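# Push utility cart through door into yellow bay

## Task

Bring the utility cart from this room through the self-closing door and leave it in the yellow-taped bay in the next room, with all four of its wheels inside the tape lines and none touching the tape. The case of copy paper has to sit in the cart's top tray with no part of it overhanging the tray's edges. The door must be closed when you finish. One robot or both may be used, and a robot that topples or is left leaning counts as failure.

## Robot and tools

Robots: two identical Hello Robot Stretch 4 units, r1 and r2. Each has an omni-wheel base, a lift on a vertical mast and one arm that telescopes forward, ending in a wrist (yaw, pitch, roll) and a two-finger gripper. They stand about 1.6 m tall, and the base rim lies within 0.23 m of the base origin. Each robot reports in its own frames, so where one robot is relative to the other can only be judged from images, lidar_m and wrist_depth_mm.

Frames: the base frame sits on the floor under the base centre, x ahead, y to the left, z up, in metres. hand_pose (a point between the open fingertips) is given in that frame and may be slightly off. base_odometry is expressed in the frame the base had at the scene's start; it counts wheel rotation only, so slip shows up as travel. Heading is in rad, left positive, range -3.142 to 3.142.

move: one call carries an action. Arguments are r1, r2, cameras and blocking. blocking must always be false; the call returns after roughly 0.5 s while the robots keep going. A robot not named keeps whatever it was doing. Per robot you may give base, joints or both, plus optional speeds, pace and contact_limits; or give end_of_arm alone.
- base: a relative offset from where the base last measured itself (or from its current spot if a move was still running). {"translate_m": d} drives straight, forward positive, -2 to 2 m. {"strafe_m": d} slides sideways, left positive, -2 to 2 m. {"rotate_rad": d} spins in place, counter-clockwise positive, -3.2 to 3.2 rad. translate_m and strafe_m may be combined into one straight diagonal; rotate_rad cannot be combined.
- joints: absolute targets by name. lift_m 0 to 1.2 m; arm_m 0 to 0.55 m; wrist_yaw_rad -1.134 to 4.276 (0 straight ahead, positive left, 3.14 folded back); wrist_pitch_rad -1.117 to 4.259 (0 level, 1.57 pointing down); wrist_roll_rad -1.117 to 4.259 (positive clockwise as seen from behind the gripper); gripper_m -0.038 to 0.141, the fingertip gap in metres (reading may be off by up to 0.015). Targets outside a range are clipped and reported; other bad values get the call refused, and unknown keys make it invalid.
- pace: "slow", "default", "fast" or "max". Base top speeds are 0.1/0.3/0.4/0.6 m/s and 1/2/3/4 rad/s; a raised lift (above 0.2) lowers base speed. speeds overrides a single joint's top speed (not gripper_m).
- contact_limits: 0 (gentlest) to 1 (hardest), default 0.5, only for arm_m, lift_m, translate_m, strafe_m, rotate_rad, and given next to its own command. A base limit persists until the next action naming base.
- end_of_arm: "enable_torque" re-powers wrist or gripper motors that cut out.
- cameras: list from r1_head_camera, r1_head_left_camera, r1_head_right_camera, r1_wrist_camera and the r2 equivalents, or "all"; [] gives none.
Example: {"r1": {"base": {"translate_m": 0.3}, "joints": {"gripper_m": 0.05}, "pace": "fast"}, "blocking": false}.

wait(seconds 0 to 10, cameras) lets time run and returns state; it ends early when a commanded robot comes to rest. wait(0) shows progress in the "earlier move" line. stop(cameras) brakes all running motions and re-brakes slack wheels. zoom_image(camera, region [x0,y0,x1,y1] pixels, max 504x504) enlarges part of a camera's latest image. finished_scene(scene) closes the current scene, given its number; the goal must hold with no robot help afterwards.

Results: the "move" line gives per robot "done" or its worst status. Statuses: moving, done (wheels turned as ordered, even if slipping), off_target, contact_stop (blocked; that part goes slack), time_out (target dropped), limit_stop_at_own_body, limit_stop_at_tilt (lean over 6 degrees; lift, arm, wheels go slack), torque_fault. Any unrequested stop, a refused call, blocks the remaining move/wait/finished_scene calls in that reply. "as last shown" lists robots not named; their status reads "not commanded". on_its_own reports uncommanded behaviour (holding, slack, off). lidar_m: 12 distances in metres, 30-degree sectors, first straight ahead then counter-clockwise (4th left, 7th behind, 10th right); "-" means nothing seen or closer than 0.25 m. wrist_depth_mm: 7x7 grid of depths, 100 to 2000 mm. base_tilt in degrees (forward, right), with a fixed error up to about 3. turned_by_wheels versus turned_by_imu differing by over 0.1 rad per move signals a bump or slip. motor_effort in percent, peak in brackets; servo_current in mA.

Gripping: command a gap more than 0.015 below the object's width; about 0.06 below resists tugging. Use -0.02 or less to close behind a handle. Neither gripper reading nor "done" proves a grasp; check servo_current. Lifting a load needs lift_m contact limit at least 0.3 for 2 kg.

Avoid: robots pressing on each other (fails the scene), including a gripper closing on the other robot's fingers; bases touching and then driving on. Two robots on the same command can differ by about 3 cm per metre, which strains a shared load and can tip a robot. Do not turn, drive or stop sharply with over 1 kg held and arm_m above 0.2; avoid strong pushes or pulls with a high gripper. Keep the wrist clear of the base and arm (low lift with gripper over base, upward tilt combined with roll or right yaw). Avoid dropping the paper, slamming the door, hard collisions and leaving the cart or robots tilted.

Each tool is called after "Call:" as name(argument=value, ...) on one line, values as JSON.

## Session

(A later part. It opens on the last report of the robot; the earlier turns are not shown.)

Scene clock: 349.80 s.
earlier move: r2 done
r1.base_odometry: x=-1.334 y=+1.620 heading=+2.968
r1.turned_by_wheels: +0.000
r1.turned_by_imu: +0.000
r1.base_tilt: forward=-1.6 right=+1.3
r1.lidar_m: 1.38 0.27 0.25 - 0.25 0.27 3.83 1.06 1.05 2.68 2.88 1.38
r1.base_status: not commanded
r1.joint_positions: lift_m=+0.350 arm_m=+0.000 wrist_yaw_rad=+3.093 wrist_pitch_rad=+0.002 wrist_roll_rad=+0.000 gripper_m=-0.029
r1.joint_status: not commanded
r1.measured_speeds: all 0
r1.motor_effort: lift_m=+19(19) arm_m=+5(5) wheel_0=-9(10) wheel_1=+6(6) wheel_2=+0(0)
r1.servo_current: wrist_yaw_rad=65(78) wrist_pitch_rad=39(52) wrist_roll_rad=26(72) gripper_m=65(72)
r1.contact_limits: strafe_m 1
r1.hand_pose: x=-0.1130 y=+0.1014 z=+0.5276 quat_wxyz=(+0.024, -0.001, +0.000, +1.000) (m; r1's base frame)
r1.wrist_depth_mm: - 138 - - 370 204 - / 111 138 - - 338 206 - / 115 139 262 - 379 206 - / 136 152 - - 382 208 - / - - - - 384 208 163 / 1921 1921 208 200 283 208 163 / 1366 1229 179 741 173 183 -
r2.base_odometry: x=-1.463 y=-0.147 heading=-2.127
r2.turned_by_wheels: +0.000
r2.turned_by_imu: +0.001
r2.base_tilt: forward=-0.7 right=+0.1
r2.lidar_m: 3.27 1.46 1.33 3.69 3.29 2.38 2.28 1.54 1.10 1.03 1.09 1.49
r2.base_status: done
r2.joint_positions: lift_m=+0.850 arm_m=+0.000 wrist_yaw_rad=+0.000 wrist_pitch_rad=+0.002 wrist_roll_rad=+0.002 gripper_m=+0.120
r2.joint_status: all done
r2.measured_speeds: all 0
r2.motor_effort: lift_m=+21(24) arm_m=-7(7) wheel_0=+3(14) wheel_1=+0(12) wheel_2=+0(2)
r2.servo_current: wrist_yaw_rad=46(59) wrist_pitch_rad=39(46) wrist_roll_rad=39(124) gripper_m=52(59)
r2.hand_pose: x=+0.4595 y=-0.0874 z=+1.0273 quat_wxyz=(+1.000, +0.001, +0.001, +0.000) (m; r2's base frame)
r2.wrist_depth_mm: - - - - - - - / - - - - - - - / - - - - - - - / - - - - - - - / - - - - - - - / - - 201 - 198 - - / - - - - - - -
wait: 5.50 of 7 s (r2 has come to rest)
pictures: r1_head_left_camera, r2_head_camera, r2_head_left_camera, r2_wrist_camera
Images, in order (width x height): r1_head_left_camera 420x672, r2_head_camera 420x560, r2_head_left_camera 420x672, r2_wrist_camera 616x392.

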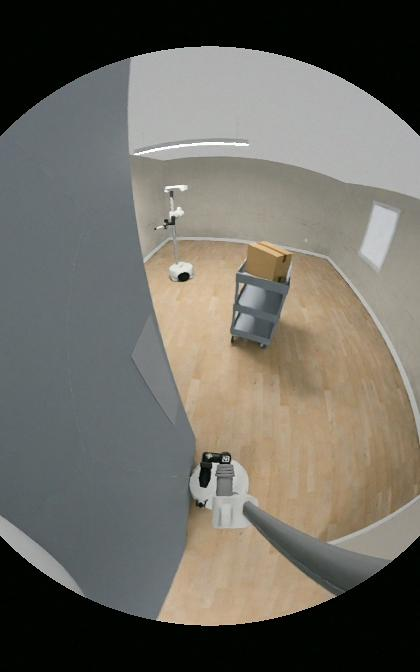

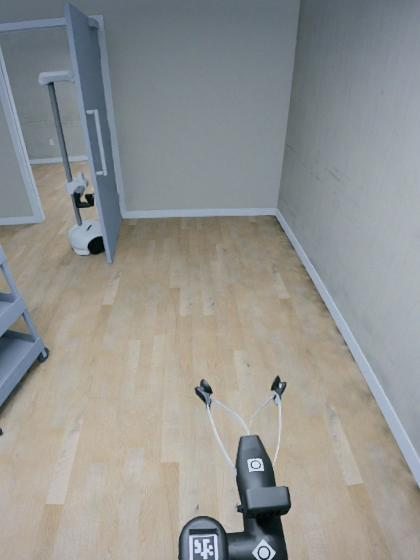

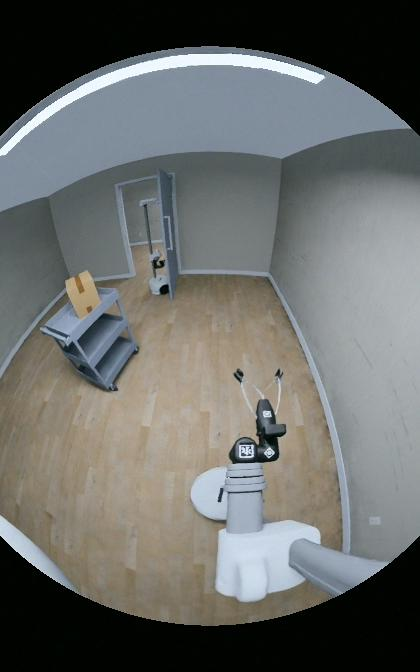

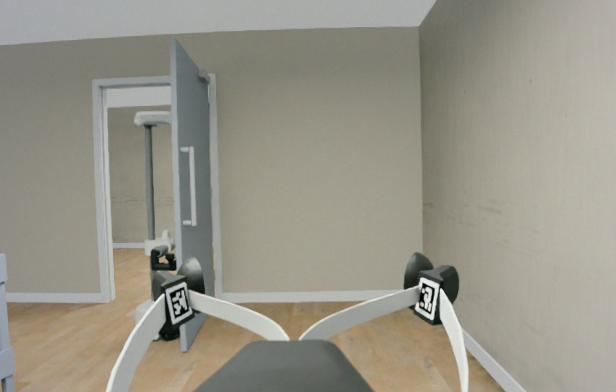

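Call:
move(blocking=false, r2={"base":{"translate_m":2.0},"pace":"fast"}, cameras=[])

Call:
wait(seconds=9, cameras=[])

Call:
move(blocking=false, r2={"base":{"translate_m":0.23}}, cameras=[])

Call:
wait(seconds=3, cameras=[])

Call:
move(blocking=false, r2={"base":{"rotate_rad":1.64}}, cameras=[])

Call:
wait(seconds=4, cameras=["r1_head_left_camera","r2_head_camera","r2_head_left_camera","r2_wrist_camera"])

Scene clock: 384.30 s.
move: r2 moving
r1: as last shown
r1.lidar_m: 1.38 0.25 0.25 - 0.25 0.28 3.84 1.05 1.07 2.68 2.90 1.36
r1.motor_effort: lift_m=+19(19) arm_m=+4(5) wheel_0=-9(9) wheel_1=+6(6) wheel_2=+0(0)
r1.servo_current: wrist_yaw_rad=52(65) wrist_pitch_rad=39(52) wrist_roll_rad=52(65) gripper_m=59(65)
r1.contact_limits: strafe_m 1
r1.wrist_depth_mm: - 138 - - 368 203 - / 111 138 - - 338 205 - / 115 139 262 - 379 206 - / 136 153 - - 379 207 - / - - - - 384 208 164 / 1983 1863 210 199 282 208 163 / 1366 1229 179 750 173 184 -
r2.base_odometry: x=-1.485 y=-0.183 heading=-2.127
r2.turned_by_wheels: +0.000
r2.turned_by_imu: +0.001
r2.base_tilt: forward=-0.7 right=+0.1
r2.lidar_m: 3.33 1.46 1.32 3.68 3.37 2.45 2.33 1.55 1.10 1.04 1.08 1.50
r2.base_status: translate_m moving
r2.joint_positions: lift_m=+0.850 arm_m=+0.000 wrist_yaw_rad=+0.000 wrist_pitch_rad=+0.002 wrist_roll_rad=+0.002 gripper_m=+0.120
r2.joint_status: not commanded
r2.measured_speeds: translate_m=+0.164 strafe_m=+0.002 rotate_rad=-0.003 lift_m=+0.000 arm_m=+0.000 wrist_yaw_rad=+0.000 wrist_pitch_rad=+0.000 wrist_roll_rad=+0.000
r2.motor_effort: lift_m=+21(21) arm_m=-7(7) wheel_0=+9(12) wheel_1=+8(9) wheel_2=-12(14)
r2.servo_current: wrist_yaw_rad=46(59) wrist_pitch_rad=46(46) wrist_roll_rad=46(59) gripper_m=52(52)
r2.hand_pose: x=+0.4595 y=-0.0874 z=+1.0273 quat_wxyz=(+1.000, +0.001, +0.001, +0.000) (m; r2's base frame)
r2.wrist_depth_mm: - - - - - - - / - - - - - - - / - - - - - - - / - - - - - - - / - - - - - - - / - - 201 - 198 - - / - - - - - - -
pictures: none
No camera images: "cameras" was empty.

Scene clock: 390.27 s.
earlier move: r2 done
r1.base_odometry: x=-1.334 y=+1.620 heading=+2.968
r1.turned_by_wheels: +0.000
r1.turned_by_imu: +0.000
r1.base_tilt: forward=-1.6 right=+1.3
r1.lidar_m: 1.36 0.27 0.25 - 0.25 0.29 3.84 1.04 1.06 2.69 2.90 1.36
r1.base_status: not commanded
r1.joint_positions: lift_m=+0.350 arm_m=+0.000 wrist_yaw_rad=+3.093 wrist_pitch_rad=+0.002 wrist_roll_rad=+0.000 gripper_m=-0.029
r1.joint_status: not commanded
r1.measured_speeds: all 0
r1.motor_effort: lift_m=+19(19) arm_m=+5(5) wheel_0=-9(10) wheel_1=+6(6) wheel_2=+0(0)
r1.servo_current: wrist_yaw_rad=33(78) wrist_pitch_rad=39(52) wrist_roll_rad=59(78) gripper_m=59(72)
r1.contact_limits: strafe_m 1
r1.hand_pose: x=-0.1130 y=+0.1014 z=+0.5276 quat_wxyz=(+0.024, -0.001, +0.000, +1.000) (m; r1's base frame)
r1.wrist_depth_mm: - 138 - - 373 202 - / 111 138 - - 338 205 - / 115 139 260 - 377 206 - / 136 152 - - 379 207 - / - - - - 382 208 163 / 1921 1921 208 199 283 208 163 / 1366 1205 180 759 172 183 -
r2.base_odometry: x=-2.519 y=-1.845 heading=-2.127
r2.turned_by_wheels: +0.000
r2.turned_by_imu: +0.003
r2.base_tilt: forward=-0.7 right=+0.1
r2.lidar_m: 1.52 1.13 0.91 3.74 1.16 1.56 - 1.48 1.05 1.00 1.04 1.46
r2.base_status: done
r2.joint_positions: lift_m=+0.850 arm_m=+0.000 wrist_yaw_rad=+0.000 wrist_pitch_rad=+0.002 wrist_roll_rad=+0.002 gripper_m=+0.120
r2.joint_status: not commanded
r2.measured_speeds: all 0
r2.motor_effort: lift_m=+21(21) arm_m=-7(7) wheel_0=+3(12) wheel_1=+2(10) wheel_2=-4(16)
r2.servo_current: wrist_yaw_rad=46(65) wrist_pitch_rad=39(46) wrist_roll_rad=46(65) gripper_m=52(59)
r2.hand_pose: x=+0.4595 y=-0.0874 z=+1.0273 quat_wxyz=(+1.000, +0.001, +0.001, +0.000) (m; r2's base frame)
r2.wrist_depth_mm: - - - - - - - / - - - - - - - / - - - - - - - / - - - - - - - / - - - - - - - / - 186 189 - 186 - - / - - - - - - -
wait: 5.97 of 9 s (r2 has come to rest)
pictures: none
No camera images: "cameras" was empty.

Scene clock: 390.77 s.
move: r2 moving
r1: as last shown
r1.lidar_m: 1.40 0.27 0.25 - 0.25 0.31 3.86 1.03 1.05 2.69 2.88 1.37
r1.motor_effort: lift_m=+19(19) arm_m=+4(5) wheel_0=-9(9) wheel_1=+6(6) wheel_2=+0(0)
r1.servo_current: wrist_yaw_rad=46(65) wrist_pitch_rad=39(46) wrist_roll_rad=46(59) gripper_m=59(65)
r1.contact_limits: strafe_m 1
r1.wrist_depth_mm: - 138 - - 373 204 - / 111 139 - - 338 205 - / 114 139 262 - 377 206 - / 136 152 - - 379 208 - / - - - - 384 208 163 / 1921 1983 208 199 285 208 163 / 1366 1205 180 759 173 182 -
r2.base_odometry: x=-2.536 y=-1.872 heading=-2.127
r2.turned_by_wheels: +0.000
r2.turned_by_imu: +0.000
r2.base_tilt: forward=-0.7 right=+0.1
r2.lidar_m: 1.50 1.15 0.87 3.73 1.17 1.52 - 1.50 1.07 1.02 1.05 1.44
r2.base_status: translate_m moving
r2.joint_positions: lift_m=+0.850 arm_m=+0.000 wrist_yaw_rad=+0.000 wrist_pitch_rad=+0.002 wrist_roll_rad=+0.002 gripper_m=+0.120
r2.joint_status: not commanded
r2.measured_speeds: translate_m=+0.122 strafe_m=+0.001 rotate_rad=-0.001 lift_m=+0.000 arm_m=+0.000 wrist_yaw_rad=+0.000 wrist_pitch_rad=+0.000 wrist_roll_rad=+0.000
r2.motor_effort: lift_m=+21(21) arm_m=-7(7) wheel_0=+4(9) wheel_1=+6(8) wheel_2=-13(13)
r2.servo_current: wrist_yaw_rad=39(52) wrist_pitch_rad=39(46) wrist_roll_rad=46(59) gripper_m=52(59)
r2.hand_pose: x=+0.4595 y=-0.0874 z=+1.0273 quat_wxyz=(+1.000, +0.001, +0.001, +0.000) (m; r2's base frame)
r2.wrist_depth_mm: - - - - - - - / - - - - - - - / - - - - - - - / - - - - - - - / - - - - - - - / - 185 189 - 186 - - / - - - - - - -
pictures: none
No camera images: "cameras" was empty.

Scene clock: 392.47 s.
earlier move: r2 done
r1.base_odometry: x=-1.334 y=+1.620 heading=+2.968
r1.turned_by_wheels: +0.000
r1.turned_by_imu: +0.000
r1.base_tilt: forward=-1.6 right=+1.3
r1.lidar_m: 1.38 0.28 0.25 - 0.25 0.27 3.85 1.08 1.05 2.67 2.90 1.38
r1.base_status: not commanded
r1.joint_positions: lift_m=+0.350 arm_m=+0.000 wrist_yaw_rad=+3.093 wrist_pitch_rad=+0.002 wrist_roll_rad=+0.000 gripper_m=-0.029
r1.joint_status: not commanded
r1.measured_speeds: all 0
r1.motor_effort: lift_m=+19(19) arm_m=+4(5) wheel_0=-9(9) wheel_1=+6(6) wheel_2=+0(0)
r1.servo_current: wrist_yaw_rad=39(85) wrist_pitch_rad=46(52) wrist_roll_rad=46(65) gripper_m=59(72)
r1.contact_limits: strafe_m 1
r1.hand_pose: x=-0.1130 y=+0.1014 z=+0.5276 quat_wxyz=(+0.024, -0.001, +0.000, +1.000) (m; r1's base frame)
r1.wrist_depth_mm: - 138 - - 370 204 - / 111 139 - - 336 204 - / 115 139 259 - 377 206 - / 136 153 - - 379 208 - / - - - - 384 208 164 / 1921 1983 210 199 285 208 163 / 1397 1205 179 750 173 183 -
r2.base_odometry: x=-2.641 y=-2.040 heading=-2.127
r2.turned_by_wheels: +0.000
r2.turned_by_imu: +0.001
r2.base_tilt: forward=-0.7 right=+0.0
r2.lidar_m: 1.29 1.20 0.79 3.74 1.30 1.43 - 1.47 1.05 1.02 1.07 1.35
r2.base_status: done
r2.joint_positions: lift_m=+0.850 arm_m=+0.000 wrist_yaw_rad=+0.000 wrist_pitch_rad=+0.002 wrist_roll_rad=+0.002 gripper_m=+0.120
r2.joint_status: not commanded
r2.measured_speeds: all 0
r2.motor_effort: lift_m=+21(21) arm_m=-7(7) wheel_0=+3(10) wheel_1=+5(9) wheel_2=-4(14)
r2.servo_current: wrist_yaw_rad=33(52) wrist_pitch_rad=46(46) wrist_roll_rad=39(65) gripper_m=52(59)
r2.hand_pose: x=+0.4595 y=-0.0874 z=+1.0273 quat_wxyz=(+1.000, +0.001, +0.001, +0.000) (m; r2's base frame)
r2.wrist_depth_mm: - - - - - - - / - - - - - - - / - - - - - - - / - - - - - - - / - - - - - - - / - 186 190 - 186 - - / - - - - - - -
wait: 1.70 of 3 s (r2 has come to rest)
pictures: none
No camera images: "cameras" was empty.

Scene clock: 392.97 s.
move: r2 moving
r1: as last shown
r1.lidar_m: 1.39 0.25 0.25 - 0.25 0.27 3.85 1.03 1.04 2.69 2.90 1.38
r1.motor_effort: lift_m=+19(19) arm_m=+5(5) wheel_0=-8(9) wheel_1=+6(6) wheel_2=+0(0)
r1.servo_current: wrist_yaw_rad=46(59) wrist_pitch_rad=39(52) wrist_roll_rad=59(59) gripper_m=59(65)
r1.contact_limits: strafe_m 1
r1.wrist_depth_mm: - 138 - - 368 204 - / 111 139 - - 336 204 - / 115 139 262 - 377 206 - / 137 153 - - 384 208 - / - - - - 384 208 163 / 1921 1983 209 200 282 208 163 / 1366 1229 180 741 173 183 -
r2.base_odometry: x=-2.640 y=-2.040 heading=-1.876
r2.turned_by_wheels: +0.251
r2.turned_by_imu: +0.244
r2.base_tilt: forward=-0.6 right=+0.0
r2.lidar_m: 1.31 0.94 0.80 1.54 1.28 4.53 2.19 1.22 1.03 1.02 1.19 1.31
r2.base_status: rotate_rad moving
r2.joint_positions: lift_m=+0.850 arm_m=+0.000 wrist_yaw_rad=+0.000 wrist_pitch_rad=+0.002 wrist_roll_rad=+0.002 gripper_m=+0.120
r2.joint_status: not commanded
r2.measured_speeds: translate_m=-0.001 strafe_m=-0.001 rotate_rad=+0.974 lift_m=+0.000 arm_m=+0.000 wrist_yaw_rad=+0.000 wrist_pitch_rad=+0.000 wrist_roll_rad=+0.000
r2.motor_effort: lift_m=+21(21) arm_m=-6(7) wheel_0=-9(9) wheel_1=-8(11) wheel_2=-10(11)
r2.servo_current: wrist_yaw_rad=46(52) wrist_pitch_rad=46(46) wrist_roll_rad=52(52) gripper_m=46(52)
r2.hand_pose: x=+0.4595 y=-0.0874 z=+1.0273 quat_wxyz=(+1.000, +0.001, +0.001, +0.000) (m; r2's base frame)
r2.wrist_depth_mm: - - - - - - - / - - - - - - - / - - - - - - - / - - - - - - - / - - - - - - - / - 186 190 - 186 - - / - - - - - - -
pictures: none
No camera images: "cameras" was empty.

Scene clock: 394.57 s.
earlier move: r2 done
r1.base_odometry: x=-1.334 y=+1.620 heading=+2.968
r1.turned_by_wheels: +0.000
r1.turned_by_imu: +0.000
r1.base_tilt: forward=-1.6 right=+1.3
r1.lidar_m: 1.38 0.25 0.25 - 0.25 0.29 3.84 1.04 1.04 2.69 2.88 1.37
r1.base_status: not commanded
r1.joint_positions: lift_m=+0.350 arm_m=+0.000 wrist_yaw_rad=+3.093 wrist_pitch_rad=+0.002 wrist_roll_rad=+0.000 gripper_m=-0.029
r1.joint_status: not commanded
r1.measured_speeds: all 0
r1.motor_effort: lift_m=+19(19) arm_m=+5(5) wheel_0=-9(9) wheel_1=+6(6) wheel_2=+0(0)
r1.servo_current: wrist_yaw_rad=46(72) wrist_pitch_rad=52(52) wrist_roll_rad=39(65) gripper_m=59(72)
r1.contact_limits: strafe_m 1
r1.hand_pose: x=-0.1130 y=+0.1014 z=+0.5276 quat_wxyz=(+0.024, -0.001, +0.000, +1.000) (m; r1's base frame)
r1.wrist_depth_mm: - 138 - - 370 203 - / 111 138 - - 338 205 - / 115 139 260 - 375 207 - / 136 153 - - 379 208 - / - - - - 379 208 164 / 1921 1921 209 200 285 208 163 / 1336 1205 180 750 172 183 -
r2.base_odometry: x=-2.640 y=-2.040 heading=-0.488
r2.turned_by_wheels: +1.388
r2.turned_by_imu: +1.352
r2.base_tilt: forward=-0.7 right=+0.1
r2.lidar_m: 3.73 1.28 1.58 3.50 1.44 1.06 1.01 1.07 1.34 1.30 1.11 0.79
r2.base_status: done
r2.joint_positions: lift_m=+0.850 arm_m=+0.000 wrist_yaw_rad=+0.000 wrist_pitch_rad=+0.002 wrist_roll_rad=+0.002 gripper_m=+0.120
r2.joint_status: not commanded
r2.measured_speeds: all 0
r2.motor_effort: lift_m=+20(21) arm_m=-6(7) wheel_0=-3(11) wheel_1=-4(11) wheel_2=-3(12)
r2.servo_current: wrist_yaw_rad=39(59) wrist_pitch_rad=46(46) wrist_roll_rad=59(59) gripper_m=52(59)
r2.hand_pose: x=+0.4595 y=-0.0874 z=+1.0273 quat_wxyz=(+1.000, +0.001, +0.001, +0.000) (m; r2's base frame)
r2.wrist_depth_mm: - - - - - - 433 / - - - - - - 436 / - - - - - - 442 / - - - - - - 445 / 1060 - - - - - 449 / - - 200 - 199 - 449 / - - - - - 1983 445
wait: 1.60 of 4 s (r2 has come to rest)
pictures: r1_head_left_camera, r2_head_camera, r2_head_left_camera, r2_wrist_camera
Images, in order (width x height): r1_head_left_camera 420x672, r2_head_camera 420x560, r2_head_left_camera 420x672, r2_wrist_camera 616x392.

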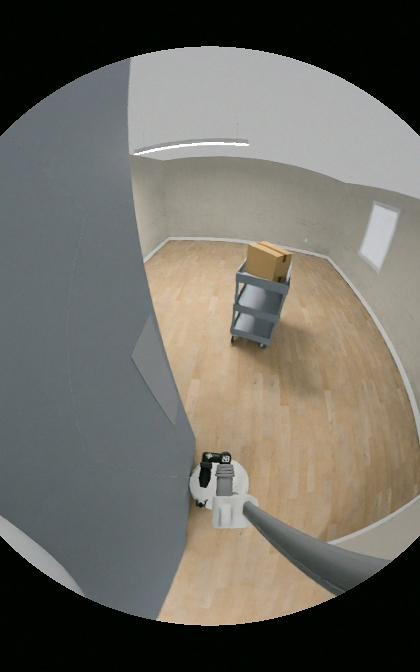

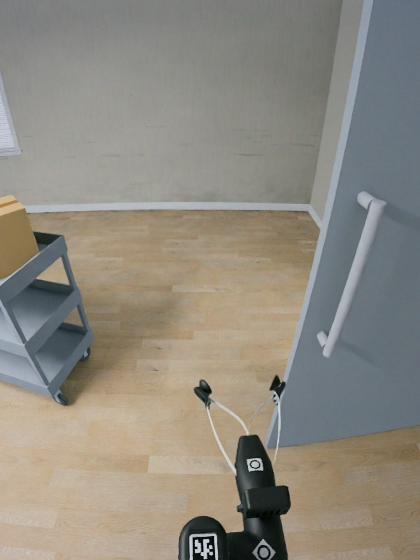

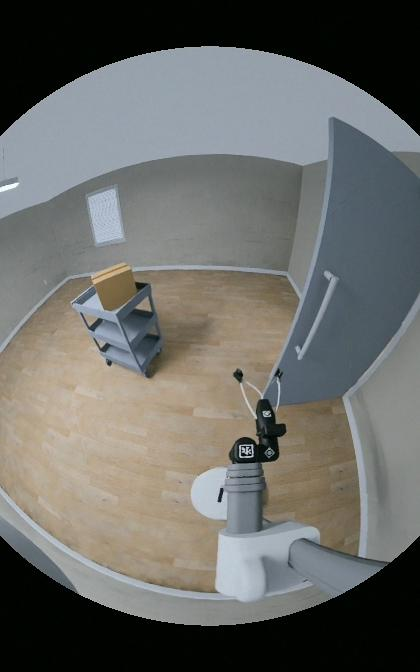

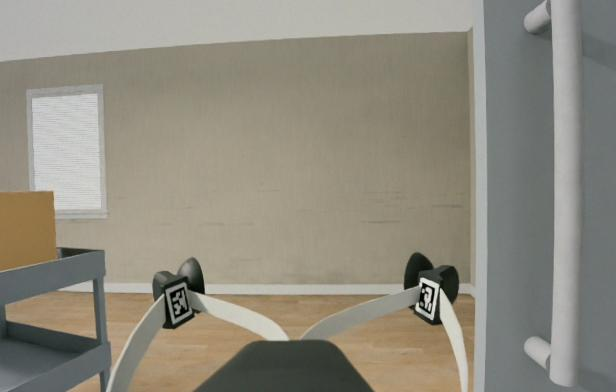

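Call:
move(blocking=false, r2={"base":{"strafe_m":-0.31}}, cameras=[])

Call:
wait(seconds=4, cameras=["r2_head_camera","r2_wrist_camera"])

Scene clock: 404.70 s.
move: r2 moving
r1: as last shown
r1.lidar_m: 1.38 0.27 0.25 - 0.25 0.28 3.83 1.06 1.05 2.68 2.92 1.35
r1.motor_effort: lift_m=+19(19) arm_m=+4(5) wheel_0=-9(9) wheel_1=+6(6) wheel_2=+0(0)
r1.servo_current: wrist_yaw_rad=52(59) wrist_pitch_rad=46(52) wrist_roll_rad=46(59) gripper_m=52(65)
r1.contact_limits: strafe_m 1
r1.wrist_depth_mm: - 138 - - 373 204 - / 111 139 - - 336 204 - / 115 138 262 - 377 206 - / 137 152 - - 379 208 - / - - - - 382 208 163 / 1921 1983 210 199 283 208 163 / 1366 1205 179 750 173 183 -
r2.base_odometry: x=-2.657 y=-2.072 heading=-0.488
r2.turned_by_wheels: +0.000
r2.turned_by_imu: +0.000
r2.base_tilt: forward=-0.7 right=+0.1
r2.lidar_m: 3.71 1.30 1.51 3.47 1.41 1.07 1.00 1.07 1.31 1.25 1.08 0.76
r2.base_status: strafe_m moving
r2.joint_positions: lift_m=+0.850 arm_m=+0.000 wrist_yaw_rad=+0.000 wrist_pitch_rad=+0.002 wrist_roll_rad=+0.002 gripper_m=+0.120
r2.joint_status: not commanded
r2.measured_speeds: translate_m=-0.001 strafe_m=-0.139 rotate_rad=+0.004 lift_m=+0.000 arm_m=+0.000 wrist_yaw_rad=+0.000 wrist_pitch_rad=+0.000 wrist_roll_rad=+0.000
r2.motor_effort: lift_m=+20(21) arm_m=-7(7) wheel_0=+13(13) wheel_1=-12(12) wheel_2=-1(2)
r2.servo_current: wrist_yaw_rad=52(52) wrist_pitch_rad=33(39) wrist_roll_rad=59(59) gripper_m=52(52)
r2.hand_pose: x=+0.4595 y=-0.0874 z=+1.0273 quat_wxyz=(+1.000, +0.001, +0.001, +0.000) (m; r2's base frame)
r2.wrist_depth_mm: - - - - - 517 - / - - - - - - 430 / - - - - - - 436 / - - - - - - 436 / 1098 - - - - - 439 / - - 201 - 200 - 452 / - - - - - 508 -
pictures: none
No camera images: "cameras" was empty.

Scene clock: 406.57 s.
earlier move: r2 done
r1.base_odometry: x=-1.334 y=+1.620 heading=+2.968
r1.turned_by_wheels: +0.000
r1.turned_by_imu: +0.000
r1.base_tilt: forward=-1.6 right=+1.3
r1.lidar_m: 1.40 0.28 0.25 - 0.25 0.29 3.82 1.06 1.06 2.69 2.90 1.37
r1.base_status: not commanded
r1.joint_positions: lift_m=+0.350 arm_m=+0.000 wrist_yaw_rad=+3.093 wrist_pitch_rad=+0.002 wrist_roll_rad=+0.000 gripper_m=-0.029
r1.joint_status: not commanded
r1.measured_speeds: all 0
r1.motor_effort: lift_m=+19(19) arm_m=+5(5) wheel_0=-9(9) wheel_1=+6(6) wheel_2=+0(0)
r1.servo_current: wrist_yaw_rad=65(72) wrist_pitch_rad=39(52) wrist_roll_rad=52(65) gripper_m=59(72)
r1.contact_limits: strafe_m 1
r1.hand_pose: x=-0.1130 y=+0.1014 z=+0.5276 quat_wxyz=(+0.024, -0.001, +0.000, +1.000) (m; r1's base frame)
r1.wrist_depth_mm: - 138 - - 370 204 - / 111 138 - - 338 205 - / 115 139 262 - 377 207 - / 136 153 - - 382 208 - / - - - - 384 208 164 / 1863 1921 209 200 285 208 164 / 1366 1205 180 741 173 183 -
r2.base_odometry: x=-2.786 y=-2.314 heading=-0.488
r2.turned_by_wheels: +0.000
r2.turned_by_imu: +0.000
r2.base_tilt: forward=-0.7 right=+0.1
r2.lidar_m: 0.67 1.52 1.50 3.52 1.44 1.07 1.02 1.10 1.02 0.99 1.07 0.76
r2.base_status: done
r2.joint_positions: lift_m=+0.850 arm_m=+0.000 wrist_yaw_rad=+0.000 wrist_pitch_rad=+0.002 wrist_roll_rad=+0.002 gripper_m=+0.120
r2.joint_status: not commanded
r2.measured_speeds: all 0
r2.motor_effort: lift_m=+21(21) arm_m=-7(7) wheel_0=+1(14) wheel_1=-2(12) wheel_2=+0(2)
r2.servo_current: wrist_yaw_rad=46(65) wrist_pitch_rad=39(46) wrist_roll_rad=52(59) gripper_m=52(59)
r2.hand_pose: x=+0.4595 y=-0.0874 z=+1.0273 quat_wxyz=(+1.000, +0.001, +0.001, +0.000) (m; r2's base frame)
r2.wrist_depth_mm: - - - 436 - - - / - - - 449 - - - / - - - 452 - - - / - - - 452 - - - / - - - 455 - - - / - - 201 452 185 - - / - - - - - - -
wait: 1.87 of 4 s (r2 has come to rest)
pictures: r2_head_camera, r2_wrist_camera
Images, in order (width x height): r2_head_camera 420x560, r2_wrist_camera 616x392.

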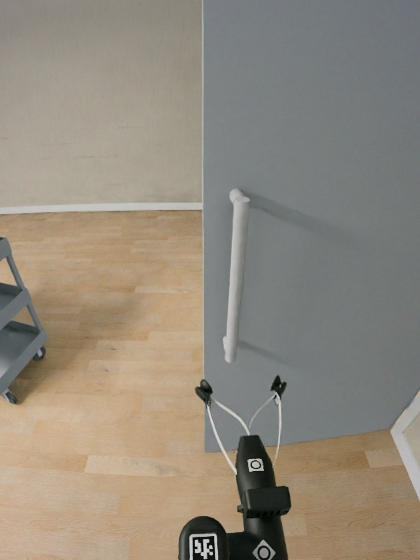

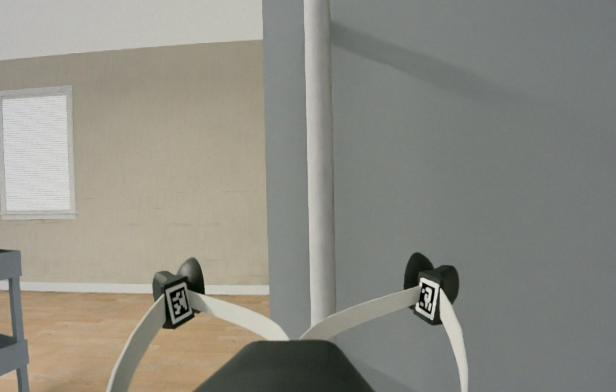

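Call:
move(blocking=false, r2={"base":{"strafe_m":-0.013},"joints":{"arm_m":0.185},"contact_limits":{"arm_m":0.1},"pace":"slow"}, cameras=[])

Call:
wait(seconds=4, cameras=["r2_wrist_camera"])

Call:
wait(seconds=3, cameras=["r2_wrist_camera"])

Scene clock: 416.00 s.
move: r2 moving
r1: as last shown
r1.lidar_m: 1.39 0.26 0.25 - 0.25 0.30 3.85 1.04 1.05 2.69 2.91 1.37
r1.servo_current: wrist_yaw_rad=52(52) wrist_pitch_rad=46(46) wrist_roll_rad=39(59) gripper_m=59(65)
r1.contact_limits: strafe_m 1
r1.wrist_depth_mm: - 138 - - 373 204 - / 111 138 - - 336 204 - / 115 139 260 - 377 207 - / 136 152 - - 382 207 - / - - - - 384 208 164 / 1863 1983 210 199 283 208 163 / 1366 1205 179 750 172 183 -
r2.base_odometry: x=-2.791 y=-2.324 heading=-0.488
r2.turned_by_wheels: +0.000
r2.turned_by_imu: +0.001
r2.base_tilt: forward=-0.6 right=+0.0
r2.lidar_m: 0.68 1.55 1.51 3.49 1.42 1.07 1.01 1.08 1.02 0.98 1.05 0.79
r2.base_status: strafe_m moving
r2.joint_positions: lift_m=+0.850 arm_m=+0.012 wrist_yaw_rad=+0.000 wrist_pitch_rad=+0.002 wrist_roll_rad=+0.002 gripper_m=+0.120
r2.joint_status: arm_m moving
r2.measured_speeds: translate_m=+0.000 strafe_m=-0.020 rotate_rad=+0.001 lift_m=+0.000 arm_m=+0.049 wrist_yaw_rad=+0.000 wrist_pitch_rad=+0.000 wrist_roll_rad=+0.000
r2.motor_effort: lift_m=+20(21) arm_m=+10(10) wheel_0=+4(8) wheel_1=-4(8) wheel_2=+0(1)
r2.servo_current: wrist_yaw_rad=52(59) wrist_pitch_rad=39(46) wrist_roll_rad=39(59) gripper_m=52(59)
r2.contact_limits: arm_m 0.1
r2.hand_pose: x=+0.4718 y=-0.0874 z=+1.0273 quat_wxyz=(+1.000, +0.001, +0.001, +0.000) (m; r2's base frame)
r2.wrist_depth_mm: - - - 433 - - - / - - - 430 - - - / - - - 439 - - - / - - - 436 - - - / - - - 442 - - - / - - 201 439 186 - - / - - - - - - -
pictures: none
No camera images: "cameras" was empty.

Scene clock: 418.63 s.
earlier move: r2 done
r1.base_odometry: x=-1.334 y=+1.620 heading=+2.968
r1.turned_by_wheels: +0.000
r1.turned_by_imu: +0.000
r1.base_tilt: forward=-1.6 right=+1.3
r1.lidar_m: 1.38 0.26 0.25 - 0.25 0.29 3.83 1.06 1.05 2.68 2.92 1.37
r1.base_status: not commanded
r1.joint_positions: lift_m=+0.350 arm_m=+0.000 wrist_yaw_rad=+3.093 wrist_pitch_rad=+0.002 wrist_roll_rad=+0.000 gripper_m=-0.029
r1.joint_status: not commanded
r1.measured_speeds: all 0
r1.motor_effort: lift_m=+19(19) arm_m=+5(5) wheel_0=-8(9) wheel_1=+6(6) wheel_2=+0(0)
r1.servo_current: wrist_yaw_rad=39(65) wrist_pitch_rad=39(52) wrist_roll_rad=52(65) gripper_m=59(65)
r1.contact_limits: strafe_m 1
r1.hand_pose: x=-0.1130 y=+0.1014 z=+0.5276 quat_wxyz=(+0.024, -0.001, +0.000, +1.000) (m; r1's base frame)
r1.wrist_depth_mm: - 138 - - 370 203 - / 111 138 - - 336 205 - / 115 139 259 - 377 206 - / 137 152 - - 382 208 - / - - - - 387 208 164 / 1921 1921 209 200 283 208 163 / 1308 1255 179 750 173 183 -
r2.base_odometry: x=-2.792 y=-2.325 heading=-0.488
r2.turned_by_wheels: +0.000
r2.turned_by_imu: +0.000
r2.base_tilt: forward=-0.7 right=+0.1
r2.lidar_m: 0.69 1.52 1.50 3.53 1.45 1.07 1.03 1.08 1.02 0.97 1.01 0.78
r2.base_status: done
r2.joint_positions: lift_m=+0.850 arm_m=+0.185 wrist_yaw_rad=+0.000 wrist_pitch_rad=+0.002 wrist_roll_rad=+0.002 gripper_m=+0.120
r2.joint_status: all done
r2.measured_speeds: all 0
r2.motor_effort: lift_m=+20(21) arm_m=+7(12) wheel_0=+4(8) wheel_1=-2(8) wheel_2=+0(1)
r2.servo_current: wrist_yaw_rad=39(59) wrist_pitch_rad=39(46) wrist_roll_rad=46(59) gripper_m=46(59)
r2.contact_limits: arm_m 0.1
r2.hand_pose: x=+0.6441 y=-0.0874 z=+1.0273 quat_wxyz=(+1.000, +0.001, +0.001, +0.000) (m; r2's base frame)
r2.wrist_depth_mm: - - - 272 336 338 338 / - - - 336 340 338 338 / - - - 338 338 340 340 / - - - 342 343 343 342 / - - 345 342 345 343 342 / - - 216 265 345 347 345 / - - - - 347 347 349
wait: 2.63 of 4 s (r2 has come to rest)
pictures: r2_wrist_camera
Images, in order (width x height): r2_wrist_camera 616x392.

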